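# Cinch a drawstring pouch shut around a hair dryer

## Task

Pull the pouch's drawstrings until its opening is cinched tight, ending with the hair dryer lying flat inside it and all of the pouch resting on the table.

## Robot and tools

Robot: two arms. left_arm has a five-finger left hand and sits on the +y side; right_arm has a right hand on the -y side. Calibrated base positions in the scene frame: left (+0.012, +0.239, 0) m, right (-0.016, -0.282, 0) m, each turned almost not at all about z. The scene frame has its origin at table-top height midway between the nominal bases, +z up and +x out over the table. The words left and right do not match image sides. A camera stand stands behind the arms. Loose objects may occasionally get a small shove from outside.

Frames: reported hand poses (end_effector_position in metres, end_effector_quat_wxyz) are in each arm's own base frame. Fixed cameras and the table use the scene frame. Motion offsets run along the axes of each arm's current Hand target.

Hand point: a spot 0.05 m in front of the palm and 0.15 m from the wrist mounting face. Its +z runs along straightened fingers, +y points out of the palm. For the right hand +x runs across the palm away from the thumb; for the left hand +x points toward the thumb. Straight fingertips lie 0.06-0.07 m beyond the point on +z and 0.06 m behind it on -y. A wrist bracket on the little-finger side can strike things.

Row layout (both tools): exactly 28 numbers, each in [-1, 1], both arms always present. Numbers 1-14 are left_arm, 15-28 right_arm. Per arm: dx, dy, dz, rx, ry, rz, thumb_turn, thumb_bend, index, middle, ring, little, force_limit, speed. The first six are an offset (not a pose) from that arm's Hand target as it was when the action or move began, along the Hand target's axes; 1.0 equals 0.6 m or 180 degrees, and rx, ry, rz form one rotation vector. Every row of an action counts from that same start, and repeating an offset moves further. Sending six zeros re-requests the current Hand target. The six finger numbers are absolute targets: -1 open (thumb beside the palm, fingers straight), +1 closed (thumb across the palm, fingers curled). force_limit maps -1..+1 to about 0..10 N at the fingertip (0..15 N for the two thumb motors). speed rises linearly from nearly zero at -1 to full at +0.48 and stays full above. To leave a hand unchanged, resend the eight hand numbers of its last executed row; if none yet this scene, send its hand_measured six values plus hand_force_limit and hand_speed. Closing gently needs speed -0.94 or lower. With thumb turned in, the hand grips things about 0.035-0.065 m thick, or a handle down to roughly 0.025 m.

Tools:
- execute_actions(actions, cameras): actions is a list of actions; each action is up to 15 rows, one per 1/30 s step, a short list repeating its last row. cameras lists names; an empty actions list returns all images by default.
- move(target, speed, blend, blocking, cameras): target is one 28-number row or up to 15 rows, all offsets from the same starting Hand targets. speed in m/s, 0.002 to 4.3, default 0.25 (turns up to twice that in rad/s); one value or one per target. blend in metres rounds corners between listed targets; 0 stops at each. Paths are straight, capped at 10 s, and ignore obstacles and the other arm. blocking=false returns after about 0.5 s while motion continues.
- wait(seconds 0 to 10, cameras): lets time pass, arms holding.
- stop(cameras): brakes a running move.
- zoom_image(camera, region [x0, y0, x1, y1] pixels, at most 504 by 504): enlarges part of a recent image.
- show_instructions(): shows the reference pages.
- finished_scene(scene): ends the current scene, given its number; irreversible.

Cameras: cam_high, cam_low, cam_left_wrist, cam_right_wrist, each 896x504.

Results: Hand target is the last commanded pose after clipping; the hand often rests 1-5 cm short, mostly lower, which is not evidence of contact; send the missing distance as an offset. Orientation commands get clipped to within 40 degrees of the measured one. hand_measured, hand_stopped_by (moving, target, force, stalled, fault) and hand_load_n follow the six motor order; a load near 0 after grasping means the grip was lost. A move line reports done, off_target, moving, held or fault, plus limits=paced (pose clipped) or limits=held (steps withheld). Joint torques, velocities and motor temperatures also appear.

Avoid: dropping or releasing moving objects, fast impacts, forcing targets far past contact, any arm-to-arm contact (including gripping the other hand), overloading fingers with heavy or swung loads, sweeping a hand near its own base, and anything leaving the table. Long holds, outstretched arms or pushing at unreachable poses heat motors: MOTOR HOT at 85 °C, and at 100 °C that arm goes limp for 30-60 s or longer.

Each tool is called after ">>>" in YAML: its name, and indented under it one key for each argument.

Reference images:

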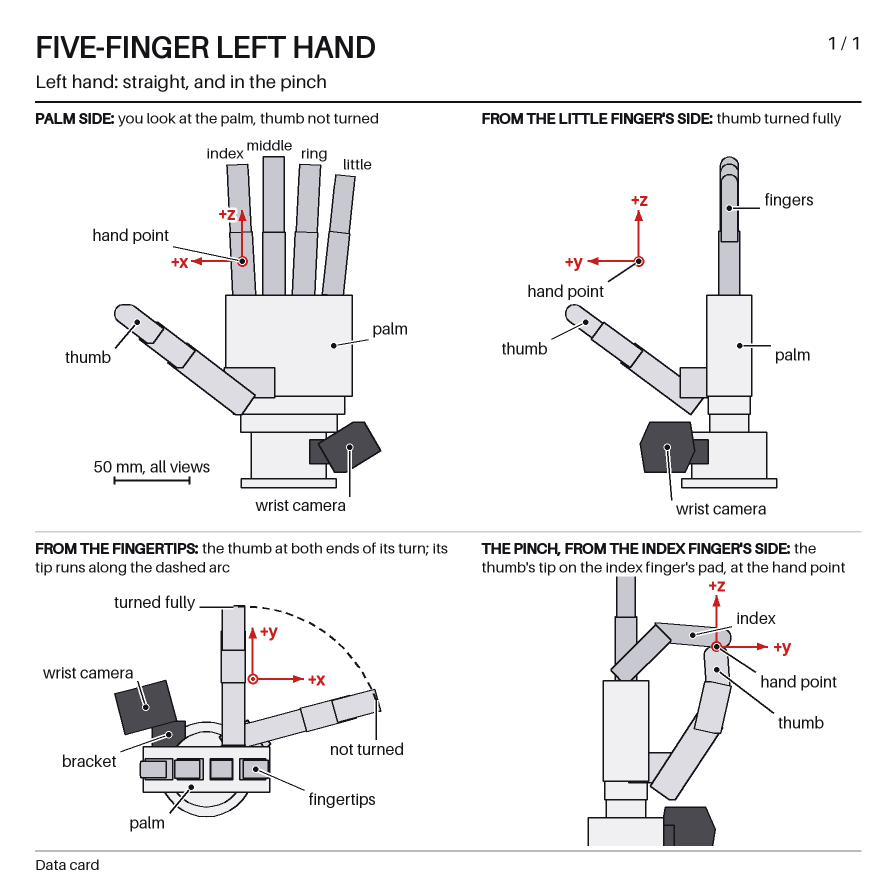

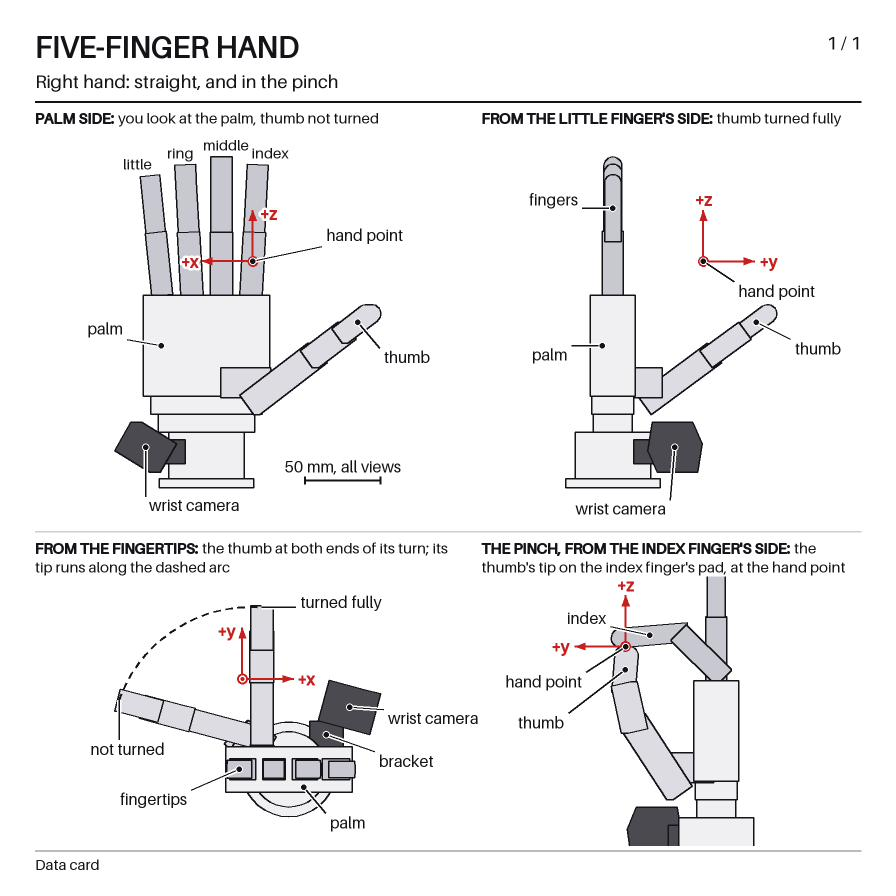

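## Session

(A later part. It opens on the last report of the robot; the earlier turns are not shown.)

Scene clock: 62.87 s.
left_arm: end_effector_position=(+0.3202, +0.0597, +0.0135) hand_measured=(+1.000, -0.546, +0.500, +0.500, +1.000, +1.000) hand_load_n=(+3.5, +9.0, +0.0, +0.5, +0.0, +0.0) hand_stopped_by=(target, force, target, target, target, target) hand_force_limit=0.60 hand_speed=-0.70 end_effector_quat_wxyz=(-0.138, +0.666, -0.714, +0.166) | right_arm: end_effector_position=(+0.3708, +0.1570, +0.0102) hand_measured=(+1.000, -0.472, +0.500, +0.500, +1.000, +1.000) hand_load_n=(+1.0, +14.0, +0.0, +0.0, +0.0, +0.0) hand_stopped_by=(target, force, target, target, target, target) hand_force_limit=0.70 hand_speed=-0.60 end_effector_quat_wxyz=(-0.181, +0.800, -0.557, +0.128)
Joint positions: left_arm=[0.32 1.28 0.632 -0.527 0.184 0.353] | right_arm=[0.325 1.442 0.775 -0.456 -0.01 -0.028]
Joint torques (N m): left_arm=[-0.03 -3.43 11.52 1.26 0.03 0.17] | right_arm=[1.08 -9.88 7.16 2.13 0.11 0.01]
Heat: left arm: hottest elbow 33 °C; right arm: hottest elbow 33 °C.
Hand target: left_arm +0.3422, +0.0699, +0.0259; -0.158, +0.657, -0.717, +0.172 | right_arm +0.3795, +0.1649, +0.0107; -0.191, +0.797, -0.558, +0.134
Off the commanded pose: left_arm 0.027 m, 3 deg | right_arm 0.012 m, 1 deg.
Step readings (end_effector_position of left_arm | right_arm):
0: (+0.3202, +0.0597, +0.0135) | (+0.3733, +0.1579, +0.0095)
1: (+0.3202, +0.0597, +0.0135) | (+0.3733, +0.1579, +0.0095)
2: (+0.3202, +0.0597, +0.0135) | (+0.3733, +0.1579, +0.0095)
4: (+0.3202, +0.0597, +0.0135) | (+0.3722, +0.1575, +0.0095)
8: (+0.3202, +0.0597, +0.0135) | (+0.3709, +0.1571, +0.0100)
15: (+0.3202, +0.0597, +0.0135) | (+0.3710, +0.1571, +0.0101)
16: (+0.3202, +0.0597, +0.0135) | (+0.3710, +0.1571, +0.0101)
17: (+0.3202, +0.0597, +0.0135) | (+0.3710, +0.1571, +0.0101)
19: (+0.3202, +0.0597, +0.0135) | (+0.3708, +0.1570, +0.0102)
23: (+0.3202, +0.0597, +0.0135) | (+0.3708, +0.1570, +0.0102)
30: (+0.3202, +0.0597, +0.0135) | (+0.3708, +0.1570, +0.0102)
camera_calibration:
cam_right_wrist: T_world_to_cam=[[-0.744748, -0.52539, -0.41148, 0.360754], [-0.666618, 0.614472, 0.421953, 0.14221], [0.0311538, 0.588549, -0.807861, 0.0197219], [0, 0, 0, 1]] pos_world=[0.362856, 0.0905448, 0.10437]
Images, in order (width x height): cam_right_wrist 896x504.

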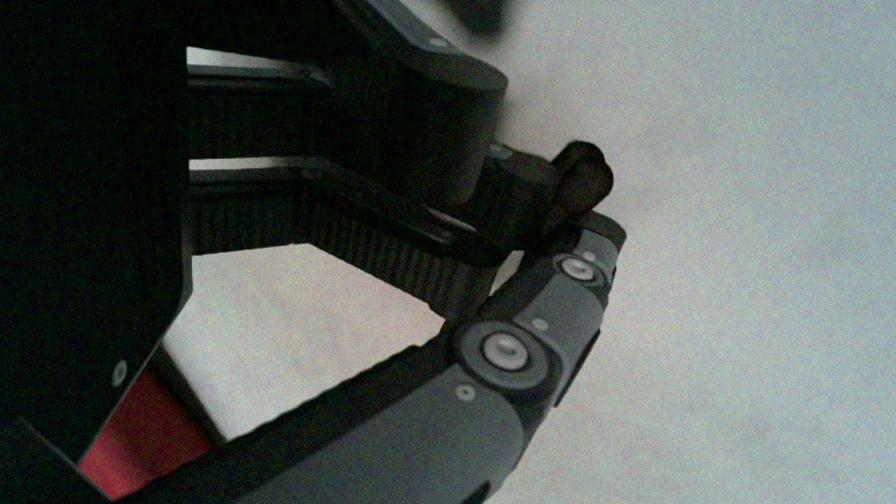

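>>> move:
  target: [0,0,0,0,0,0, 1,0.25,0.5,0.5,1,1,0.6,-0.7, 0.0805,0.023,-0.0585,0,0,0, 1,0.33,0.5,0.5,1,1,0.7,-0.6]
  speed: 0.05
  cameras: ["cam_high","cam_right_wrist"]

>>> zoom_image:
  camera: "cam_high"
  region: [340, 190, 470, 320]

Scene clock: 65.13 s.
left_arm: end_effector_position=(+0.3208, +0.0570, +0.0138) hand_measured=(+1.000, -0.546, +0.500, +0.500, +1.000, +1.000) hand_load_n=(+5.5, +8.5, +0.0, +1.0, +0.0, +0.0) hand_stopped_by=(target, force, target, target, target, target) hand_force_limit=0.60 hand_speed=-0.70 end_effector_quat_wxyz=(-0.135, +0.664, -0.715, +0.172) | right_arm: end_effector_position=(+0.3706, +0.1276, +0.0341) hand_measured=(+1.000, -0.472, +0.500, +0.500, +1.000, +1.000) hand_load_n=(+2.0, +9.0, +0.0, -0.5, +0.0, +0.0) hand_stopped_by=(target, force, target, target, target, target) hand_force_limit=0.70 hand_speed=-0.60 end_effector_quat_wxyz=(-0.201, +0.792, -0.563, +0.122)
Joint positions: left_arm=[0.318 1.28 0.632 -0.527 0.197 0.353] | right_arm=[0.227 1.364 0.764 -0.501 -0.082 -0.088]
Joint torques (N m): left_arm=[0.15 -3.37 11.51 1.25 -0.37 0.17] | right_arm=[-1.73 -11.46 6.15 0.23 0.53 -0.51]
Heat: left arm: hottest elbow 33 °C; right arm: hottest elbow 33 °C.
Hand target: left_arm +0.3421, +0.0699, +0.0259; -0.157, +0.657, -0.717, +0.172 | right_arm +0.3696, +0.1099, +0.0358; -0.191, +0.797, -0.557, +0.134
Off the commanded pose: left_arm 0.028 m, 3 deg | right_arm 0.018 m, 2 deg.
move: off_target (left_arm, right_arm)
camera_calibration:
cam_right_wrist: T_world_to_cam=[[-0.745138, -0.498121, -0.443447, 0.352695], [-0.665131, 0.603608, 0.439612, 0.150447], [0.0486882, 0.622522, -0.781086, 0.0446341], [0, 0, 0, 1]] pos_world=[0.3607, 0.0570881, 0.125126]
Images, in order (width x height): cam_high 896x504, cam_right_wrist 896x504.

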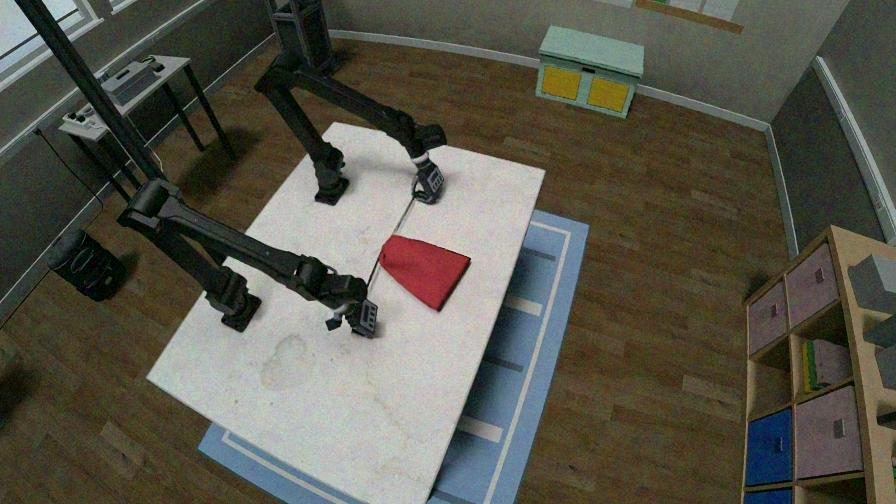

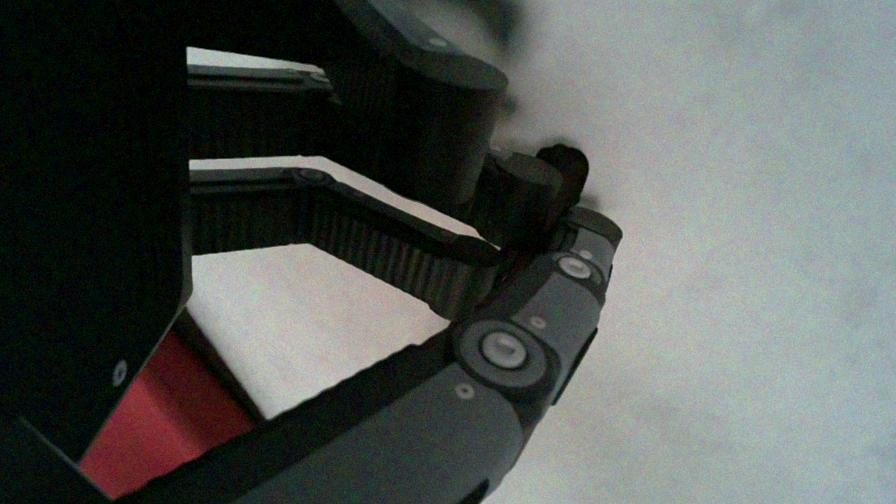

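Scaled by 3.877.

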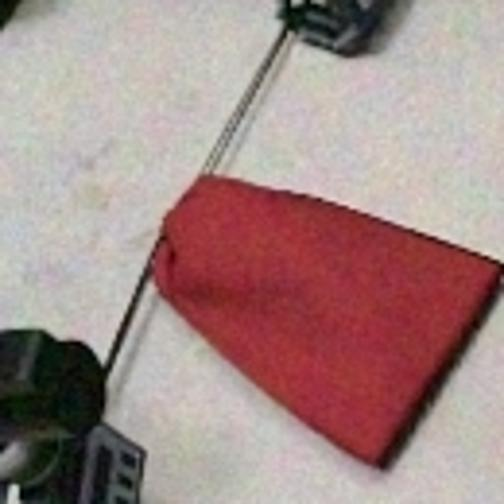

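>>> move:
  target: [-0.0166,0.0013,-0.0007,0,0,0, 1,0.25,0.5,0.5,1,1,0.6,-0.7, 0.0470,0.0152,-0.0078,0,0,0, 1,0.33,0.5,0.5,1,1,0.7,-0.6]
  speed: 0.04
  cameras: ["cam_high","cam_right_wrist"]

>>> zoom_image:
  camera: "cam_high"
  region: [340, 190, 470, 320]

Scene clock: 66.97 s.
left_arm: end_effector_position=(+0.3197, +0.0505, +0.0127) hand_measured=(+1.000, -0.546, +0.500, +0.500, +1.000, +1.000) hand_load_n=(+8.5, +8.0, +0.0, +1.0, +0.5, +0.0) hand_stopped_by=(target, force, target, target, target, target) hand_force_limit=0.60 hand_speed=-0.70 end_effector_quat_wxyz=(-0.122, +0.664, -0.715, +0.182) | right_arm: end_effector_position=(+0.3693, +0.1122, +0.0361) hand_measured=(+1.000, -0.472, +0.500, +0.500, +1.000, +1.000) hand_load_n=(+4.0, +7.5, +0.0, -0.5, +0.0, +0.0) hand_stopped_by=(target, force, target, target, target, target) hand_force_limit=0.70 hand_speed=-0.60 end_effector_quat_wxyz=(-0.212, +0.788, -0.568, +0.110)
Joint positions: left_arm=[0.318 1.288 0.632 -0.533 0.226 0.349] | right_arm=[0.167 1.353 0.755 -0.51 -0.137 -0.123]
Joint torques (N m): left_arm=[2.26 -3.43 12.16 1.18 -1.03 0.47] | right_arm=[-3.72 -11.16 6.12 0.29 1.3 -0.83]
Heat: left arm: hottest elbow 33 °C; right arm: hottest elbow 33 °C.
Hand target: left_arm +0.3421, +0.0799, +0.0260; -0.158, +0.657, -0.717, +0.172 | right_arm +0.3696, +0.0800, +0.0358; -0.191, +0.797, -0.558, +0.134
Off the commanded pose: left_arm 0.039 m, 4 deg | right_arm 0.032 m, 4 deg.
move: off_target (left_arm, right_arm)
camera_calibration:
cam_right_wrist: T_world_to_cam=[[-0.751148, -0.479926, -0.453263, 0.345515], [-0.658611, 0.591455, 0.465202, 0.156045], [0.0448222, 0.64796, -0.760355, 0.053683], [0, 0, 0, 1]] pos_world=[0.359899, 0.0387437, 0.124835]
Images, in order (width x height): cam_high 896x504, cam_right_wrist 896x504.

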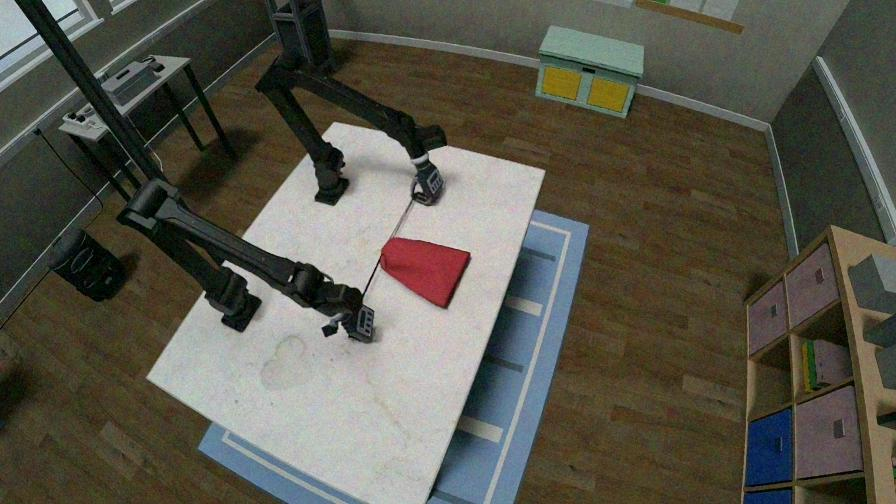

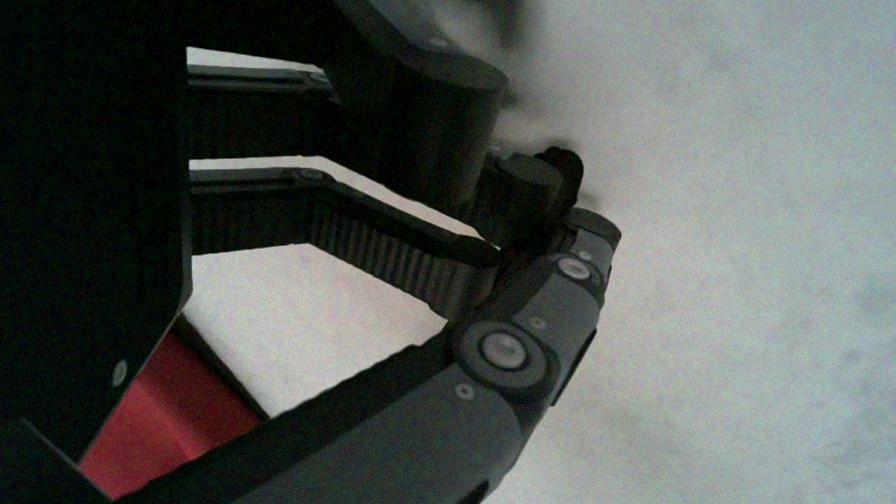

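Scaled by 3.877.

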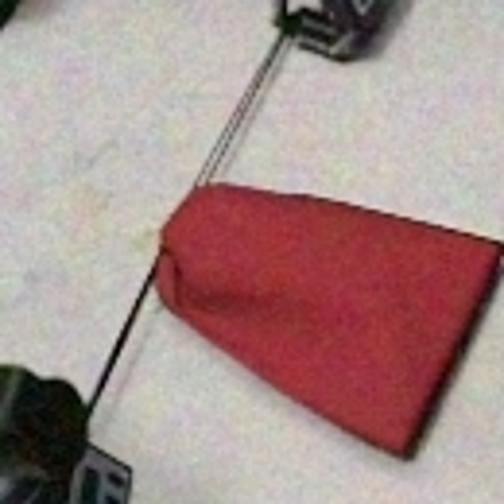

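>>> move:
  target: [0,0,0,0,0,0, 1,0.25,0.5,0.5,1,1,0.6,-0.7, 0.0313,0.0102,-0.0052,0,0,0, 1,0.33,0.5,0.5,1,1,0.7,-0.6]
  speed: 0.04
  cameras: ["cam_high"]

>>> zoom_image:
  camera: "cam_high"
  region: [340, 190, 470, 320]

Scene clock: 69.13 s.
left_arm: end_effector_position=(+0.3185, +0.0692, +0.0136) hand_measured=(+1.000, -0.546, +0.500, +0.500, +1.000, +1.000) hand_load_n=(+4.0, +9.0, +0.0, +0.5, +0.0, +0.5) hand_stopped_by=(target, force, target, target, target, target) hand_force_limit=0.60 hand_speed=-0.70 end_effector_quat_wxyz=(-0.135, +0.666, -0.715, +0.164) | right_arm: end_effector_position=(+0.3720, +0.0616, +0.0318) hand_measured=(+1.000, -0.468, +0.500, +0.500, +1.000, +1.000) hand_load_n=(+0.0, +0.0, +0.0, +0.0, +0.0, +0.0) hand_stopped_by=(target, force, target, target, target, target) hand_force_limit=0.70 hand_speed=-0.60 end_effector_quat_wxyz=(-0.190, +0.793, -0.564, +0.131)
Joint positions: left_arm=[0.349 1.289 0.642 -0.539 0.192 0.381] | right_arm=[0.059 1.348 0.747 -0.521 -0.128 -0.247]
Joint torques (N m): left_arm=[-0.03 -3.43 11.45 1.55 0.18 0.17] | right_arm=[-0.15 -11.46 6.38 0.61 -0.2 -0.27]
Heat: left arm: hottest elbow 33 °C; right arm: hottest elbow 33 °C.
Hand target: left_arm +0.3420, +0.0798, +0.0259; -0.157, +0.657, -0.717, +0.172 | right_arm +0.3696, +0.0598, +0.0359; -0.191, +0.797, -0.558, +0.134
Off the commanded pose: left_arm 0.029 m, 3 deg | right_arm 0.005 m, 1 deg.
move: off_target (left_arm)
Images, in order (width x height): cam_high 896x504.

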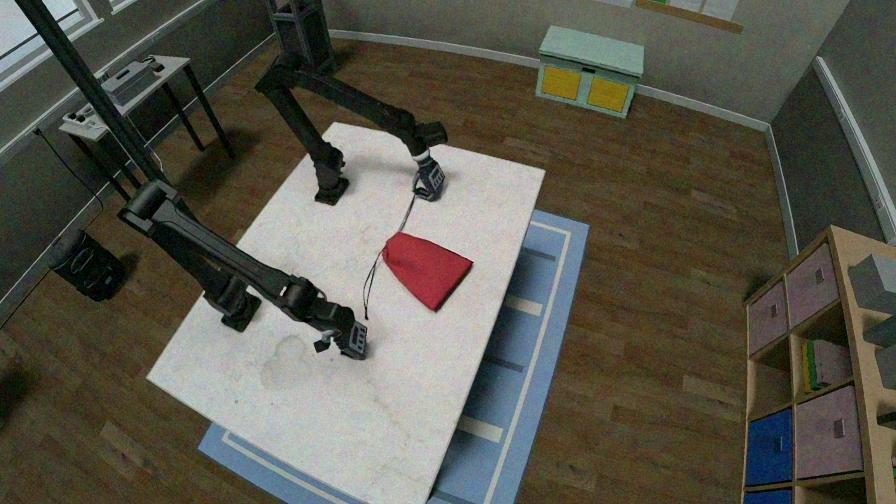

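Scaled by 3.877.

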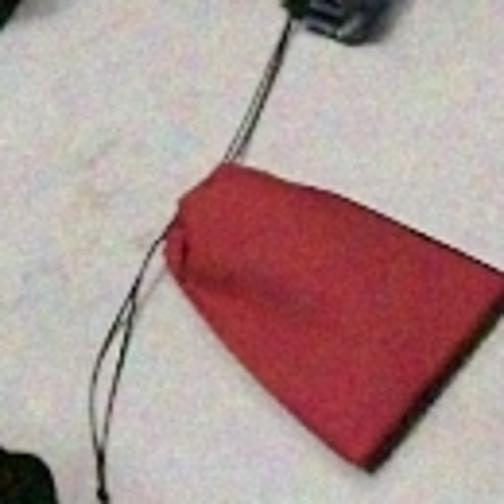

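>>> move:
  target:
    - [0,0,0,0,0,0, 1,0.25,0.5,0.5,1,1,0.6,-0.7, 0,-0.0757,-0.1485,0,0,0, -1,-1,-1,-1,-1,-1,0,0.2]
    - [0,0,0,0,0,0, 1,0.25,0.5,0.5,1,1,0.6,-0.7, -0.4882,-0.1908,-0.1085,0,0.0504,0.099, -1,-1,-1,-1,-1,-1,0,0.2]
  speed: 0.25
  blend: [0.05,0]
  cameras: ["cam_right_wrist"]

>>> zoom_image:
  camera: "cam_right_wrist"
  region: [400, 120, 600, 320]

Scene clock: 72.67 s.
left_arm: end_effector_position=(+0.3185, +0.0692, +0.0136) hand_measured=(+1.000, -0.546, +0.500, +0.500, +1.000, +1.000) hand_load_n=(+4.0, +8.5, +0.0, +0.5, +0.0, +0.0) hand_stopped_by=(target, force, target, target, target, target) hand_force_limit=0.60 hand_speed=-0.70 end_effector_quat_wxyz=(-0.135, +0.666, -0.715, +0.164) | right_arm: end_effector_position=(+0.3241, +0.3419, +0.1253) hand_measured=(-1.000, -1.000, -1.000, -1.000, -1.000, -1.000) hand_load_n=(+0.0, +0.0, -0.5, +0.0, +0.0, +0.0) hand_stopped_by=(target, target, target, target, target, target) hand_force_limit=0.00 hand_speed=0.20 end_effector_quat_wxyz=(-0.145, +0.696, -0.683, +0.165)
Joint positions: left_arm=[0.349 1.289 0.642 -0.539 0.192 0.381] | right_arm=[0.821 1.462 1.154 -0.968 0.336 0.753]
Joint torques (N m): left_arm=[0.09 -3.49 11.45 1.54 0.18 0.16] | right_arm=[0.38 -11.81 12.15 0.14 0.38 0.05]
Heat: left arm: hottest elbow 33 °C; right arm: hottest elbow 33 °C.
Hand target: left_arm +0.3420, +0.0798, +0.0259; -0.157, +0.657, -0.717, +0.172 | right_arm +0.3373, +0.3599, +0.1458; -0.165, +0.688, -0.687, +0.165
Off the commanded pose: left_arm 0.029 m, 3 deg | right_arm 0.030 m, 3 deg.
move: off_target (left_arm, right_arm)
camera_calibration:
cam_right_wrist: T_world_to_cam=[[-0.880273, -0.2559, -0.399543, 0.420805], [-0.418822, 0.814782, 0.400898, -0.197158], [0.222951, 0.520237, -0.824407, -0.0313193], [0, 0, 0, 1]] pos_world=[0.294832, 0.284618, 0.22135]
Images, in order (width x height): cam_right_wrist 896x504.

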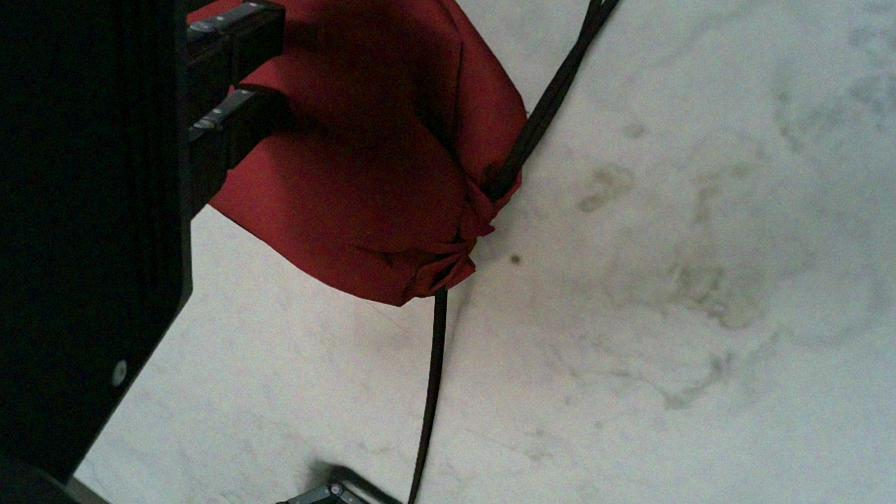

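Scaled by 2.520.

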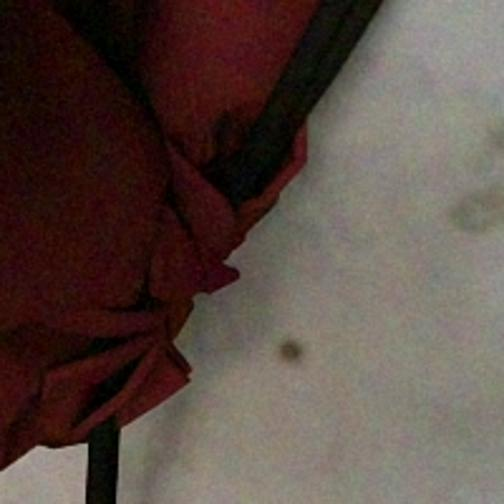

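>>> move:
  target: [0,0,0,0,0,0, 1,0.25,0.5,0.5,1,1,0.6,-0.7, 0.3183,0.0075,0.2128,0,-0.0504,-0.099, 1,-1,0.5,0.5,1,1,0,0.2]
  speed: 0.22
  cameras: ["cam_right_wrist"]

Scene clock: 77.97 s.
left_arm: end_effector_position=(+0.3185, +0.0692, +0.0136) hand_measured=(+1.000, -0.546, +0.500, +0.500, +1.000, +1.000) hand_load_n=(+4.0, +8.5, +0.0, +0.0, +0.0, +0.0) hand_stopped_by=(target, force, target, target, target, target) hand_force_limit=0.60 hand_speed=-0.70 end_effector_quat_wxyz=(-0.135, +0.666, -0.715, +0.164) | right_arm: end_effector_position=(+0.3884, +0.1724, +0.0345) hand_measured=(+1.000, -1.000, +0.500, +0.500, +1.000, +1.000) hand_load_n=(+0.0, +0.0, +0.0, +0.0, +0.0, +0.0) hand_stopped_by=(target, target, target, target, target, target) hand_force_limit=0.00 hand_speed=0.20 end_effector_quat_wxyz=(-0.190, +0.795, -0.561, +0.131)
Joint positions: left_arm=[0.349 1.289 0.642 -0.539 0.192 0.381] | right_arm=[0.344 1.442 0.848 -0.511 -0.003 0.003]
Joint torques (N m): left_arm=[-0.03 -3.37 11.47 1.55 0.18 0.17] | right_arm=[-0.73 -10.34 6.37 1.77 -0.12 -0.26]
Heat: left arm: hottest elbow 33 °C; right arm: hottest elbow 34 °C.
Hand target: left_arm +0.3420, +0.0798, +0.0259; -0.157, +0.657, -0.717, +0.172 | right_arm +0.3914, +0.1690, +0.0299; -0.191, +0.797, -0.557, +0.134
Off the commanded pose: left_arm 0.029 m, 3 deg | right_arm 0.006 m, 1 deg.
move: off_target (left_arm)
camera_calibration:
cam_right_wrist: T_world_to_cam=[[-0.744377, -0.51111, -0.429732, 0.38999], [-0.665902, 0.616137, 0.420654, 0.133826], [0.0497729, 0.599284, -0.798988, 0.0204214], [0, 0, 0, 1]] pos_world=[0.378398, 0.104634, 0.127613]
Images, in order (width x height): cam_right_wrist 896x504.

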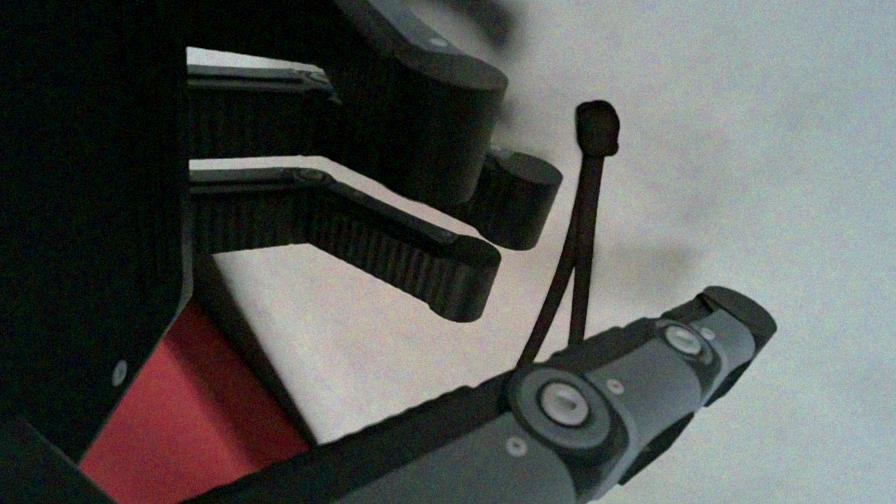

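>>> move:
  target:
    - [0,0,0,0,0,0, 1,0.25,0.5,0.5,1,1,0.6,-0.7, 0.0083,0.0103,0.0405,0,0,0, 1,-1,0.5,0.5,1,1,0.4,-0.6]
    - [0,0,0,0,0,0, 1,0.25,0.5,0.5,1,1,0.6,-0.7, 0.0083,0.0103,0.0405,0,0,0, 1,0.2,0.5,0.5,1,1,0.4,-0.6]
  speed: 0.08
  cameras: ["cam_right_wrist"]

Scene clock: 80.30 s.
left_arm: end_effector_position=(+0.3185, +0.0692, +0.0136) hand_measured=(+1.000, -0.546, +0.500, +0.500, +1.000, +1.000) hand_load_n=(+4.0, +8.5, +0.0, +0.0, +0.0, +0.0) hand_stopped_by=(target, force, target, target, target, target) hand_force_limit=0.60 hand_speed=-0.70 end_effector_quat_wxyz=(-0.135, +0.666, -0.715, +0.164) | right_arm: end_effector_position=(+0.3930, +0.1700, +0.0087) hand_measured=(+1.000, -0.706, +0.500, +0.500, +1.000, +1.000) hand_load_n=(+0.0, +7.0, +0.0, +0.0, +0.0, +0.0) hand_stopped_by=(target, force, target, target, target, target) hand_force_limit=0.40 hand_speed=-0.60 end_effector_quat_wxyz=(-0.189, +0.797, -0.559, +0.129)
Joint positions: left_arm=[0.349 1.289 0.642 -0.539 0.192 0.381] | right_arm=[0.333 1.5 0.829 -0.438 -0.012 -0.012]
Joint torques (N m): left_arm=[0.03 -3.43 11.48 1.54 0.18 0.16] | right_arm=[-0.5 -10.99 6.23 1.85 -0.01 -0.19]
Heat: left arm: hottest elbow 33 °C; right arm: hottest elbow 34 °C.
Hand target: left_arm +0.3420, +0.0798, +0.0259; -0.157, +0.657, -0.717, +0.172 | right_arm +0.3981, +0.1663, +0.0054; -0.191, +0.797, -0.558, +0.133
Off the commanded pose: left_arm 0.029 m, 3 deg | right_arm 0.007 m, 1 deg.
move: off_target (left_arm)
camera_calibration:
cam_right_wrist: T_world_to_cam=[[-0.743022, -0.516121, -0.426073, 0.381386], [-0.66794, 0.611935, 0.423546, 0.150629], [0.0421283, 0.599295, -0.799419, 0.00390156], [0, 0, 0, 1]] pos_world=[0.383825, 0.102328, 0.101819]
Images, in order (width x height): cam_right_wrist 896x504.

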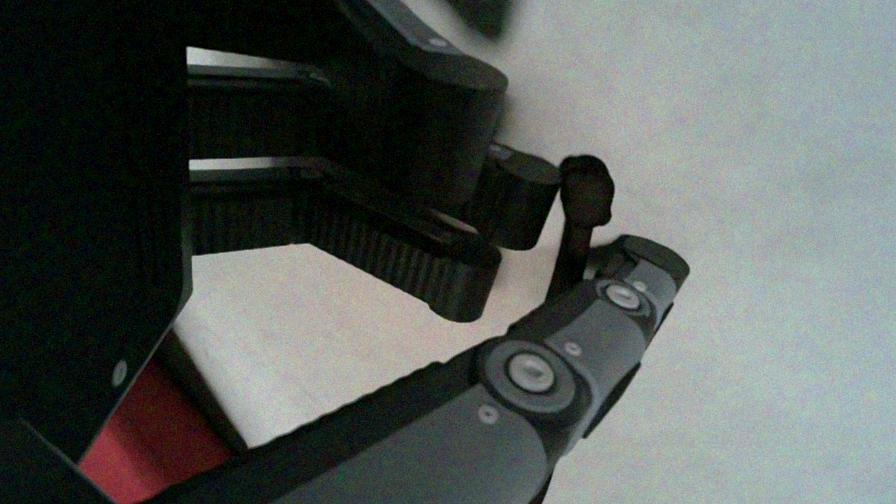

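>>> execute_actions:
  actions:
    - [[0,0,0,0,0,0, 1,0.25,0.5,0.5,1,1,0.6,-0.7, 0,-0.0045,-0.0089,0,0,0, 1,0.25,0.5,0.5,1,1,0.7,-0.6]]
    - [[0,0,0,0,0,0, 1,0.25,0.5,0.5,1,1,0.6,-0.7, 0,0,0,0,0,0, 1,0.28,0.5,0.5,1,1,0.7,-0.6]]
    - [[0,0,0,0,0,0, 1,0.25,0.5,0.5,1,1,0.6,-0.7, 0,0,0,0,0,0, 1,0.31,0.5,0.5,1,1,0.7,-0.6]]
  cameras: ["cam_right_wrist"]

Scene clock: 82.33 s.
left_arm: end_effector_position=(+0.3185, +0.0692, +0.0136) hand_measured=(+1.000, -0.546, +0.500, +0.500, +1.000, +1.000) hand_load_n=(+3.5, +9.0, +0.0, +0.5, +0.0, -0.5) hand_stopped_by=(target, force, target, target, target, target) hand_force_limit=0.60 hand_speed=-0.70 end_effector_quat_wxyz=(-0.135, +0.666, -0.715, +0.164) | right_arm: end_effector_position=(+0.3892, +0.1685, +0.0110) hand_measured=(+1.000, -0.470, +0.500, +0.500, +1.000, +1.000) hand_load_n=(+3.0, +13.5, +0.0, +0.0, +0.0, +0.0) hand_stopped_by=(target, force, target, target, target, target) hand_force_limit=0.70 hand_speed=-0.60 end_effector_quat_wxyz=(-0.185, +0.799, -0.558, +0.126)
Joint positions: left_arm=[0.349 1.289 0.642 -0.539 0.192 0.381] | right_arm=[0.333 1.491 0.829 -0.457 -0.013 -0.015]
Joint torques (N m): left_arm=[0.03 -3.43 11.47 1.57 0.19 0.17] | right_arm=[-0.5 -11.28 6.82 1.76 0.02 -0.19]
Heat: left arm: hottest elbow 33 °C; right arm: hottest elbow 33 °C.
Hand target: left_arm +0.3420, +0.0798, +0.0259; -0.157, +0.657, -0.717, +0.172 | right_arm +0.3982, +0.1662, +0.0114; -0.191, +0.797, -0.558, +0.133
Off the commanded pose: left_arm 0.029 m, 3 deg | right_arm 0.009 m, 1 deg.
Step readings (end_effector_position of left_arm | right_arm):
0: (+0.3185, +0.0692, +0.0136) | (+0.3930, +0.1700, +0.0087)
1: (+0.3185, +0.0692, +0.0136) | (+0.3930, +0.1700, +0.0087)
2: (+0.3185, +0.0692, +0.0136) | (+0.3930, +0.1700, +0.0087)
4: (+0.3185, +0.0692, +0.0136) | (+0.3919, +0.1697, +0.0090)
8: (+0.3185, +0.0692, +0.0136) | (+0.3903, +0.1691, +0.0098)
15: (+0.3185, +0.0692, +0.0136) | (+0.3892, +0.1687, +0.0110)
16: (+0.3185, +0.0692, +0.0136) | (+0.3892, +0.1685, +0.0110)
17: (+0.3185, +0.0692, +0.0136) | (+0.3892, +0.1685, +0.0110)
19: (+0.3185, +0.0692, +0.0136) | (+0.3892, +0.1685, +0.0110)
23: (+0.3185, +0.0692, +0.0136) | (+0.3892, +0.1685, +0.0110)
30: (+0.3185, +0.0692, +0.0136) | (+0.3892, +0.1685, +0.0110)
31: (+0.3185, +0.0692, +0.0136) | (+0.3892, +0.1685, +0.0110)
32: (+0.3185, +0.0692, +0.0136) | (+0.3892, +0.1685, +0.0110)
34: (+0.3185, +0.0692, +0.0136) | (+0.3892, +0.1685, +0.0110)
38: (+0.3185, +0.0692, +0.0136) | (+0.3892, +0.1685, +0.0110)
45: (+0.3185, +0.0692, +0.0136) | (+0.3892, +0.1685, +0.0110)
camera_calibration:
cam_right_wrist: T_world_to_cam=[[-0.745454, -0.519789, -0.417273, 0.380201], [-0.665731, 0.61175, 0.427276, 0.147184], [0.0331738, 0.596306, -0.802071, 0.0108224], [0, 0, 0, 1]] pos_world=[0.381048, 0.101131, 0.10444]
Images, in order (width x height): cam_right_wrist 896x504.

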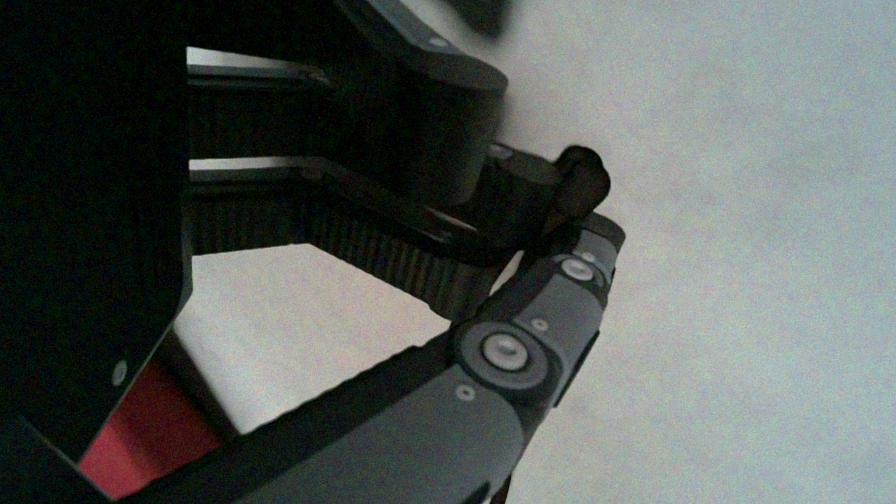

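>>> move:
  target: [0,0,0,0,0,0, 1,0.25,0.5,0.5,1,1,0.6,-0.7, 0.0883,0.0255,-0.0598,0,-0.0757,-0.1485, 1,0.31,0.5,0.5,1,1,0.7,-0.6]
  speed: 0.07
  cameras: ["cam_high","cam_right_wrist"]

>>> zoom_image:
  camera: "cam_high"
  region: [340, 190, 470, 320]

Scene clock: 87.50 s.
left_arm: end_effector_position=(+0.3210, +0.0592, +0.0149) hand_measured=(+1.000, -0.546, +0.500, +0.500, +1.000, +1.000) hand_load_n=(+7.5, +8.5, +0.5, +0.0, +0.0, +0.0) hand_stopped_by=(target, force, target, target, target, target) hand_force_limit=0.60 hand_speed=-0.70 end_effector_quat_wxyz=(-0.127, +0.667, -0.713, +0.178) | right_arm: end_effector_position=(+0.3610, +0.1281, +0.0198) hand_measured=(+1.000, -0.470, +0.500, +0.500, +1.000, +1.000) hand_load_n=(+5.0, +9.5, -0.5, +0.0, +0.0, +0.0) hand_stopped_by=(target, force, target, target, target, target) hand_force_limit=0.70 hand_speed=-0.60 end_effector_quat_wxyz=(-0.223, +0.911, -0.345, +0.043)
Joint positions: left_arm=[0.337 1.289 0.642 -0.539 0.22 0.361] | right_arm=[0.198 1.471 0.838 -0.613 -0.328 -0.594]
Joint torques (N m): left_arm=[0.85 -3.49 11.44 1.48 -0.79 0.35] | right_arm=[-2.78 -12.92 9.61 0.05 0.93 -0.68]
Heat: left arm: hottest elbow 33 °C; right arm: hottest elbow 34 °C.
Hand target: left_arm +0.3420, +0.0797, +0.0259; -0.157, +0.657, -0.717, +0.172 | right_arm +0.3883, +0.1062, +0.0365; -0.219, +0.914, -0.332, +0.079
Off the commanded pose: left_arm 0.031 m, 4 deg | right_arm 0.039 m, 4 deg.
move: off_target (left_arm, right_arm)
camera_calibration:
cam_right_wrist: T_world_to_cam=[[-0.417557, -0.799182, -0.432383, 0.259569], [-0.856213, 0.186745, 0.48169, 0.27152], [-0.304212, 0.571345, -0.762247, 0.167169], [0, 0, 0, 1]] pos_world=[0.391719, 0.0612262, 0.108868]
Images, in order (width x height): cam_high 896x504, cam_right_wrist 896x504.

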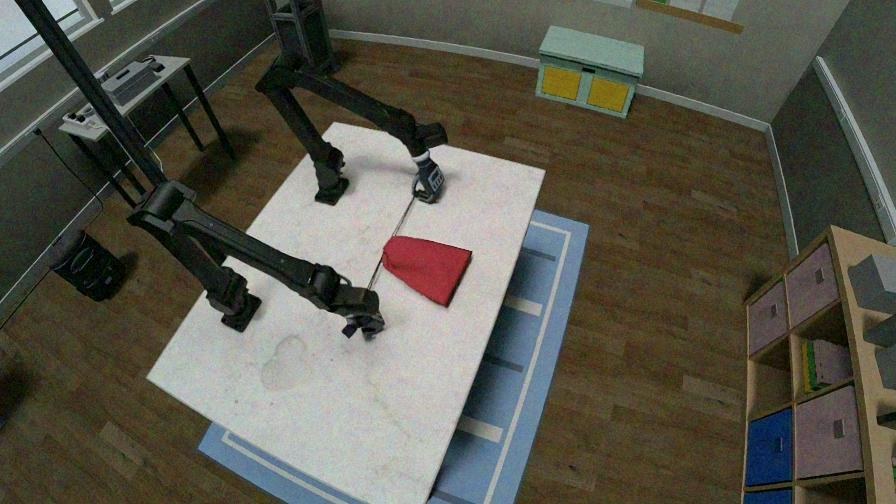

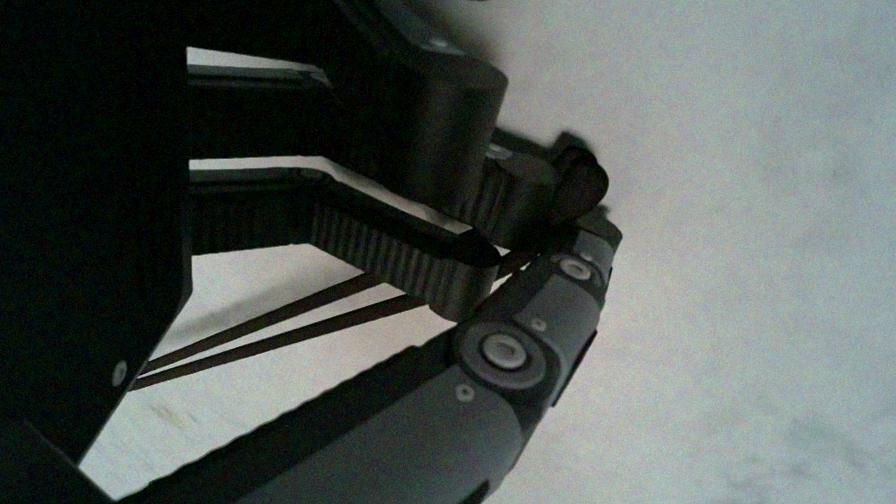

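Scaled by 3.877.

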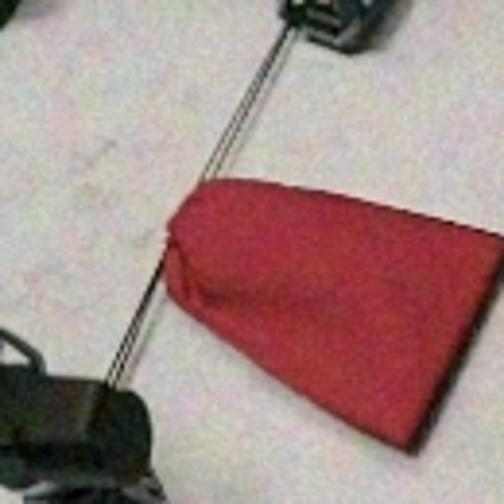

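>>> move:
  target: [-0.0166,0.0013,-0.0007,0,0,0, 1,0.25,0.5,0.5,1,1,0.6,-0.7, 0.0193,0.0437,-0.0222,0,0,0, 1,0.31,0.5,0.5,1,1,0.7,-0.6]
  speed: 0.04
  cameras: ["cam_high","cam_right_wrist"]

>>> zoom_image:
  camera: "cam_high"
  region: [340, 190, 470, 320]

Scene clock: 89.47 s.
left_arm: end_effector_position=(+0.3201, +0.0532, +0.0138) hand_measured=(+1.000, -0.546, +0.500, +0.500, +1.000, +1.000) hand_load_n=(+9.5, +7.5, +0.0, +1.0, +0.0, +0.0) hand_stopped_by=(target, force, target, target, target, target) hand_force_limit=0.60 hand_speed=-0.70 end_effector_quat_wxyz=(-0.114, +0.667, -0.712, +0.187) | right_arm: end_effector_position=(+0.3629, +0.1138, +0.0308) hand_measured=(+1.000, -0.470, +0.500, +0.500, +1.000, +1.000) hand_load_n=(+5.5, +9.0, -0.5, +0.0, +0.0, +0.0) hand_stopped_by=(target, force, target, target, target, target) hand_force_limit=0.70 hand_speed=-0.60 end_effector_quat_wxyz=(-0.239, +0.907, -0.344, +0.044)
Joint positions: left_arm=[0.337 1.297 0.642 -0.544 0.247 0.355] | right_arm=[0.146 1.443 0.838 -0.637 -0.371 -0.638]
Joint torques (N m): left_arm=[2.78 -3.66 12.15 1.37 -1.35 0.66] | right_arm=[-4.42 -12.63 7.46 -0.05 1.67 -0.9]
Heat: left arm: hottest elbow 33 °C; right arm: hottest elbow 34 °C.
Hand target: left_arm +0.3420, +0.0897, +0.0259; -0.157, +0.657, -0.717, +0.172 | right_arm +0.3783, +0.0762, +0.0365; -0.219, +0.914, -0.332, +0.079
Off the commanded pose: left_arm 0.044 m, 5 deg | right_arm 0.041 m, 5 deg.
move: off_target (left_arm, right_arm)
camera_calibration:
cam_right_wrist: T_world_to_cam=[[-0.411214, -0.785612, -0.462295, 0.250705], [-0.862841, 0.171923, 0.47534, 0.274807], [-0.293954, 0.594354, -0.748555, 0.177551], [0, 0, 0, 1]] pos_world=[0.3924, 0.0441829, 0.118179]
Images, in order (width x height): cam_high 896x504, cam_right_wrist 896x504.

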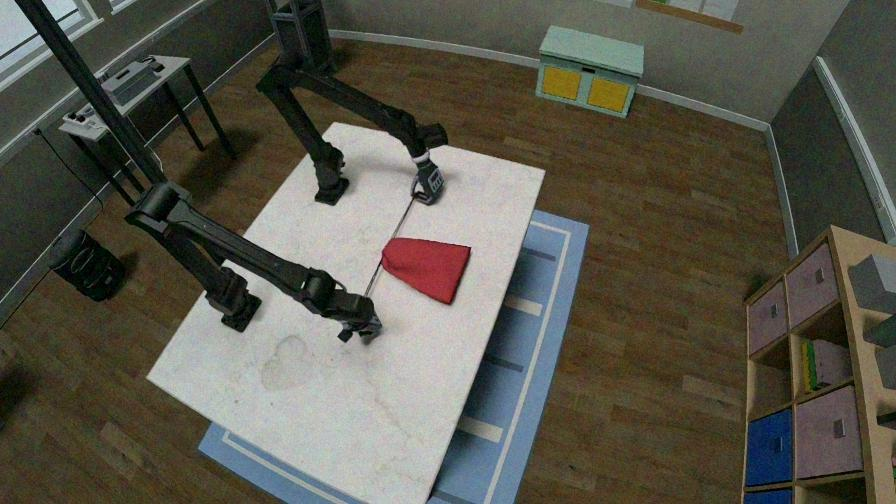

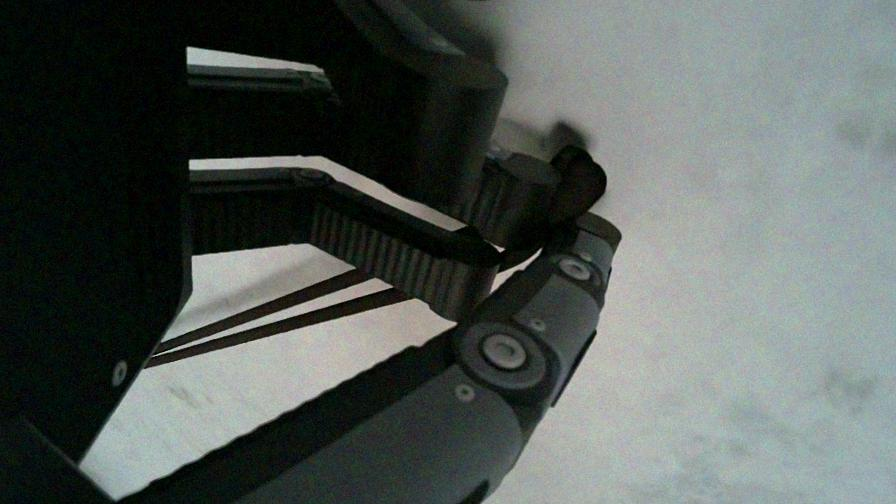

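Scaled by 3.877.

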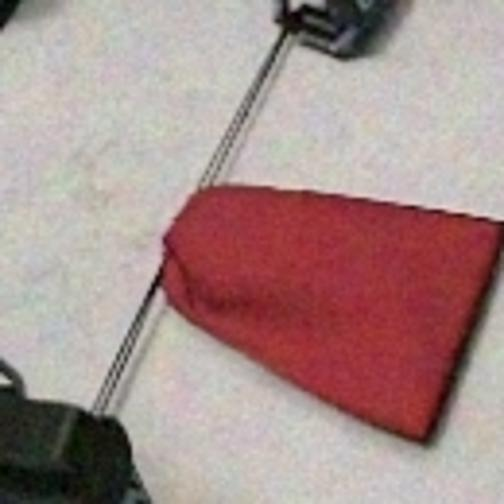

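>>> move:
  target:
    - [0.0755,0.0128,0.0215,0,0,0, 1,0.25,0.5,0.5,1,1,0.6,-0.7, -0.059,-0.0443,0.0675,0,0,0, 1,0.31,0.5,0.5,1,1,0.7,-0.6]
    - [0.0755,0.0128,0.0215,0,0,0, 1,-1,0.5,0.5,1,1,0.6,-0.4, -0.059,-0.0443,0.0675,0,0,0, 1,-1,0.5,0.5,1,1,0.7,-0.4]
    - [0.0755,-0.0629,-0.127,0,0,0, 1,-1,0.5,0.5,1,1,0.6,-0.4, -0.059,-0.12,-0.081,0,0,0, 1,-1,0.5,0.5,1,1,0.7,-0.4]
  speed: [0.08,0.08,0.15]
  cameras: ["all"]

>>> zoom_image:
  camera: "cam_high"
  region: [340, 190, 470, 320]

Scene clock: 94.07 s.
left_arm: end_effector_position=(+0.3191, +0.0423, +0.0900) hand_measured=(+1.000, -1.000, +0.500, +0.500, +1.000, +1.000) hand_load_n=(+0.0, +0.0, +0.0, +0.0, +0.0, +0.0) hand_stopped_by=(target, target, target, target, target, target) hand_force_limit=0.60 hand_speed=-0.40 end_effector_quat_wxyz=(+0.140, -0.658, +0.722, -0.162) | right_arm: end_effector_position=(+0.3591, +0.1229, +0.0887) hand_measured=(+1.000, -1.000, +0.500, +0.500, +1.000, +1.000) hand_load_n=(+0.0, +0.0, +0.0, +0.0, +0.0, +0.0) hand_stopped_by=(target, target, target, target, target, target) hand_force_limit=0.70 hand_speed=-0.40 end_effector_quat_wxyz=(-0.206, +0.917, -0.335, +0.060)
Joint positions: left_arm=[0.259 1.132 0.748 -0.782 0.155 0.318] | right_arm=[0.212 1.351 0.931 -0.819 -0.282 -0.611]
Joint torques (N m): left_arm=[-0.67 -3.55 13 0.61 0.05 -0.13] | right_arm=[0.97 -11.34 11.33 0.28 -0.12 0.02]
Heat: left arm: hottest elbow 33 °C; right arm: hottest elbow 34 °C.
Hand target: left_arm +0.3373, +0.0448, +0.1111; +0.158, -0.657, +0.717, -0.172 | right_arm +0.3782, +0.1312, +0.1125; -0.219, +0.914, -0.332, +0.079
Off the commanded pose: left_arm 0.028 m, 2 deg | right_arm 0.032 m, 3 deg.
move: off_target (left_arm, right_arm)
camera_calibration:
cam_left_wrist: T_world_to_cam=[[0.878099, -0.33302, 0.34357, -0.291661], [-0.460566, -0.782908, 0.41825, 0.135856], [0.129698, -0.525502, -0.840849, 0.171462], [0, 0, 0, 1]] pos_world=[0.296439, 0.0993378, 0.187558]
cam_right_wrist: T_world_to_cam=[[-0.397142, -0.823675, -0.404769, 0.277651], [-0.869295, 0.196184, 0.453695, 0.243737], [-0.294288, 0.532044, -0.793929, 0.226244], [0, 0, 0, 1]] pos_world=[0.388727, 0.0605047, 0.181424]

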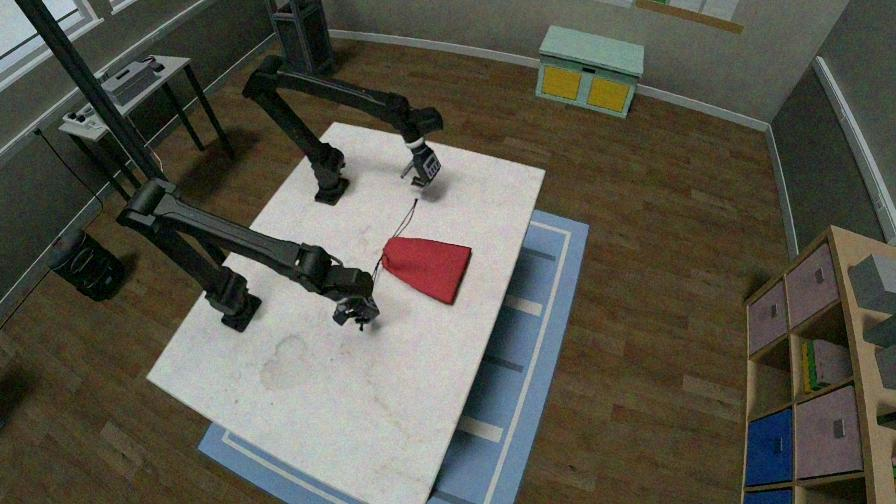

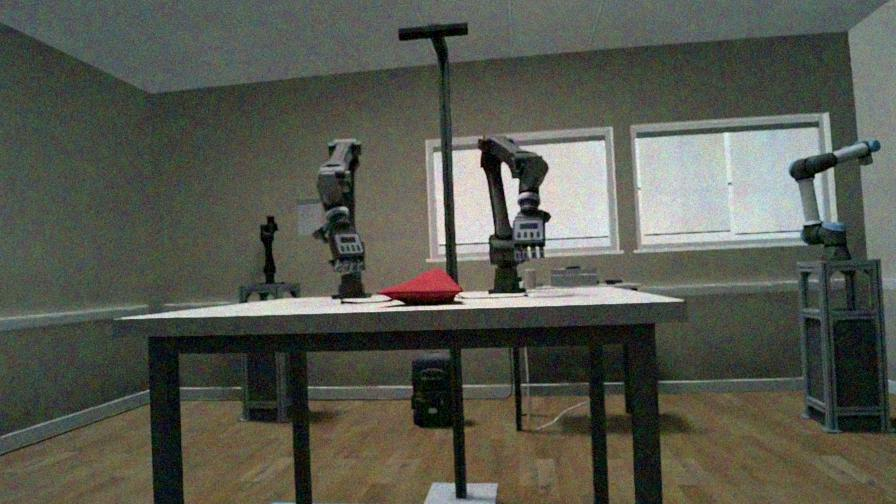

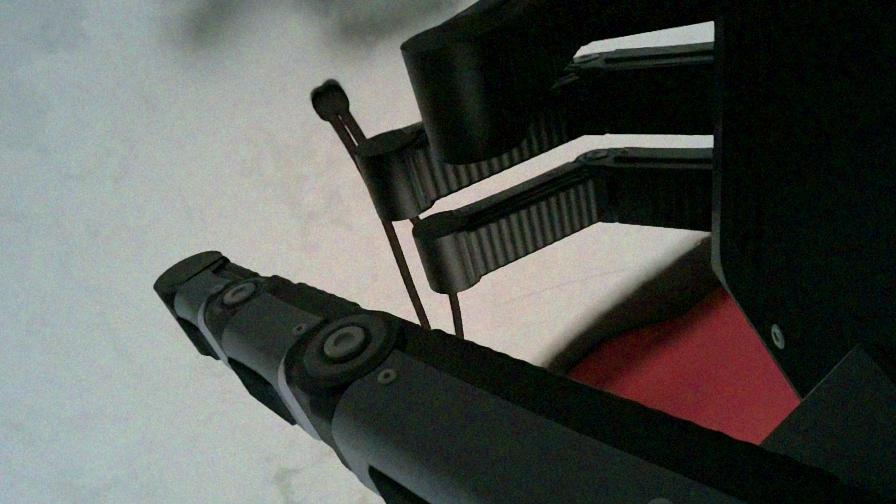

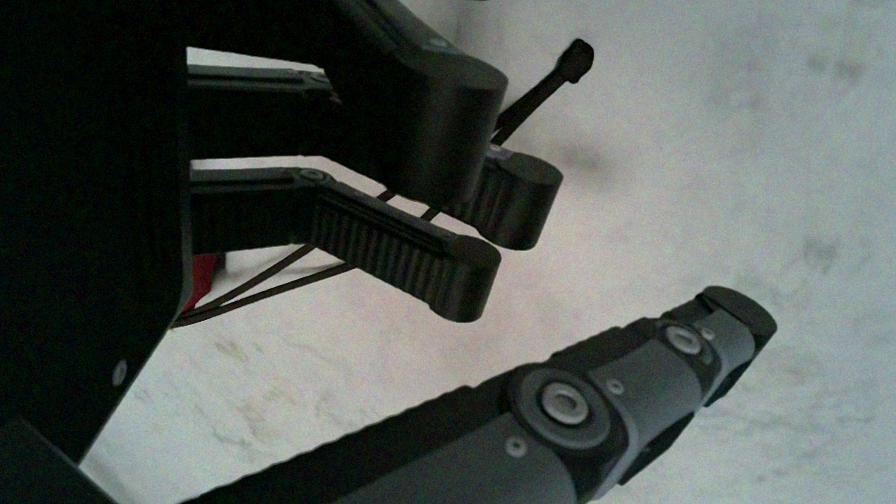

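Scaled by 3.877.

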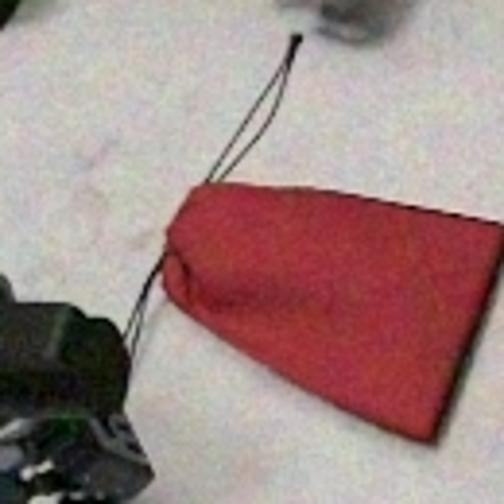

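>>> finished_scene:
  scene: 2

The scene is finished: the task was done.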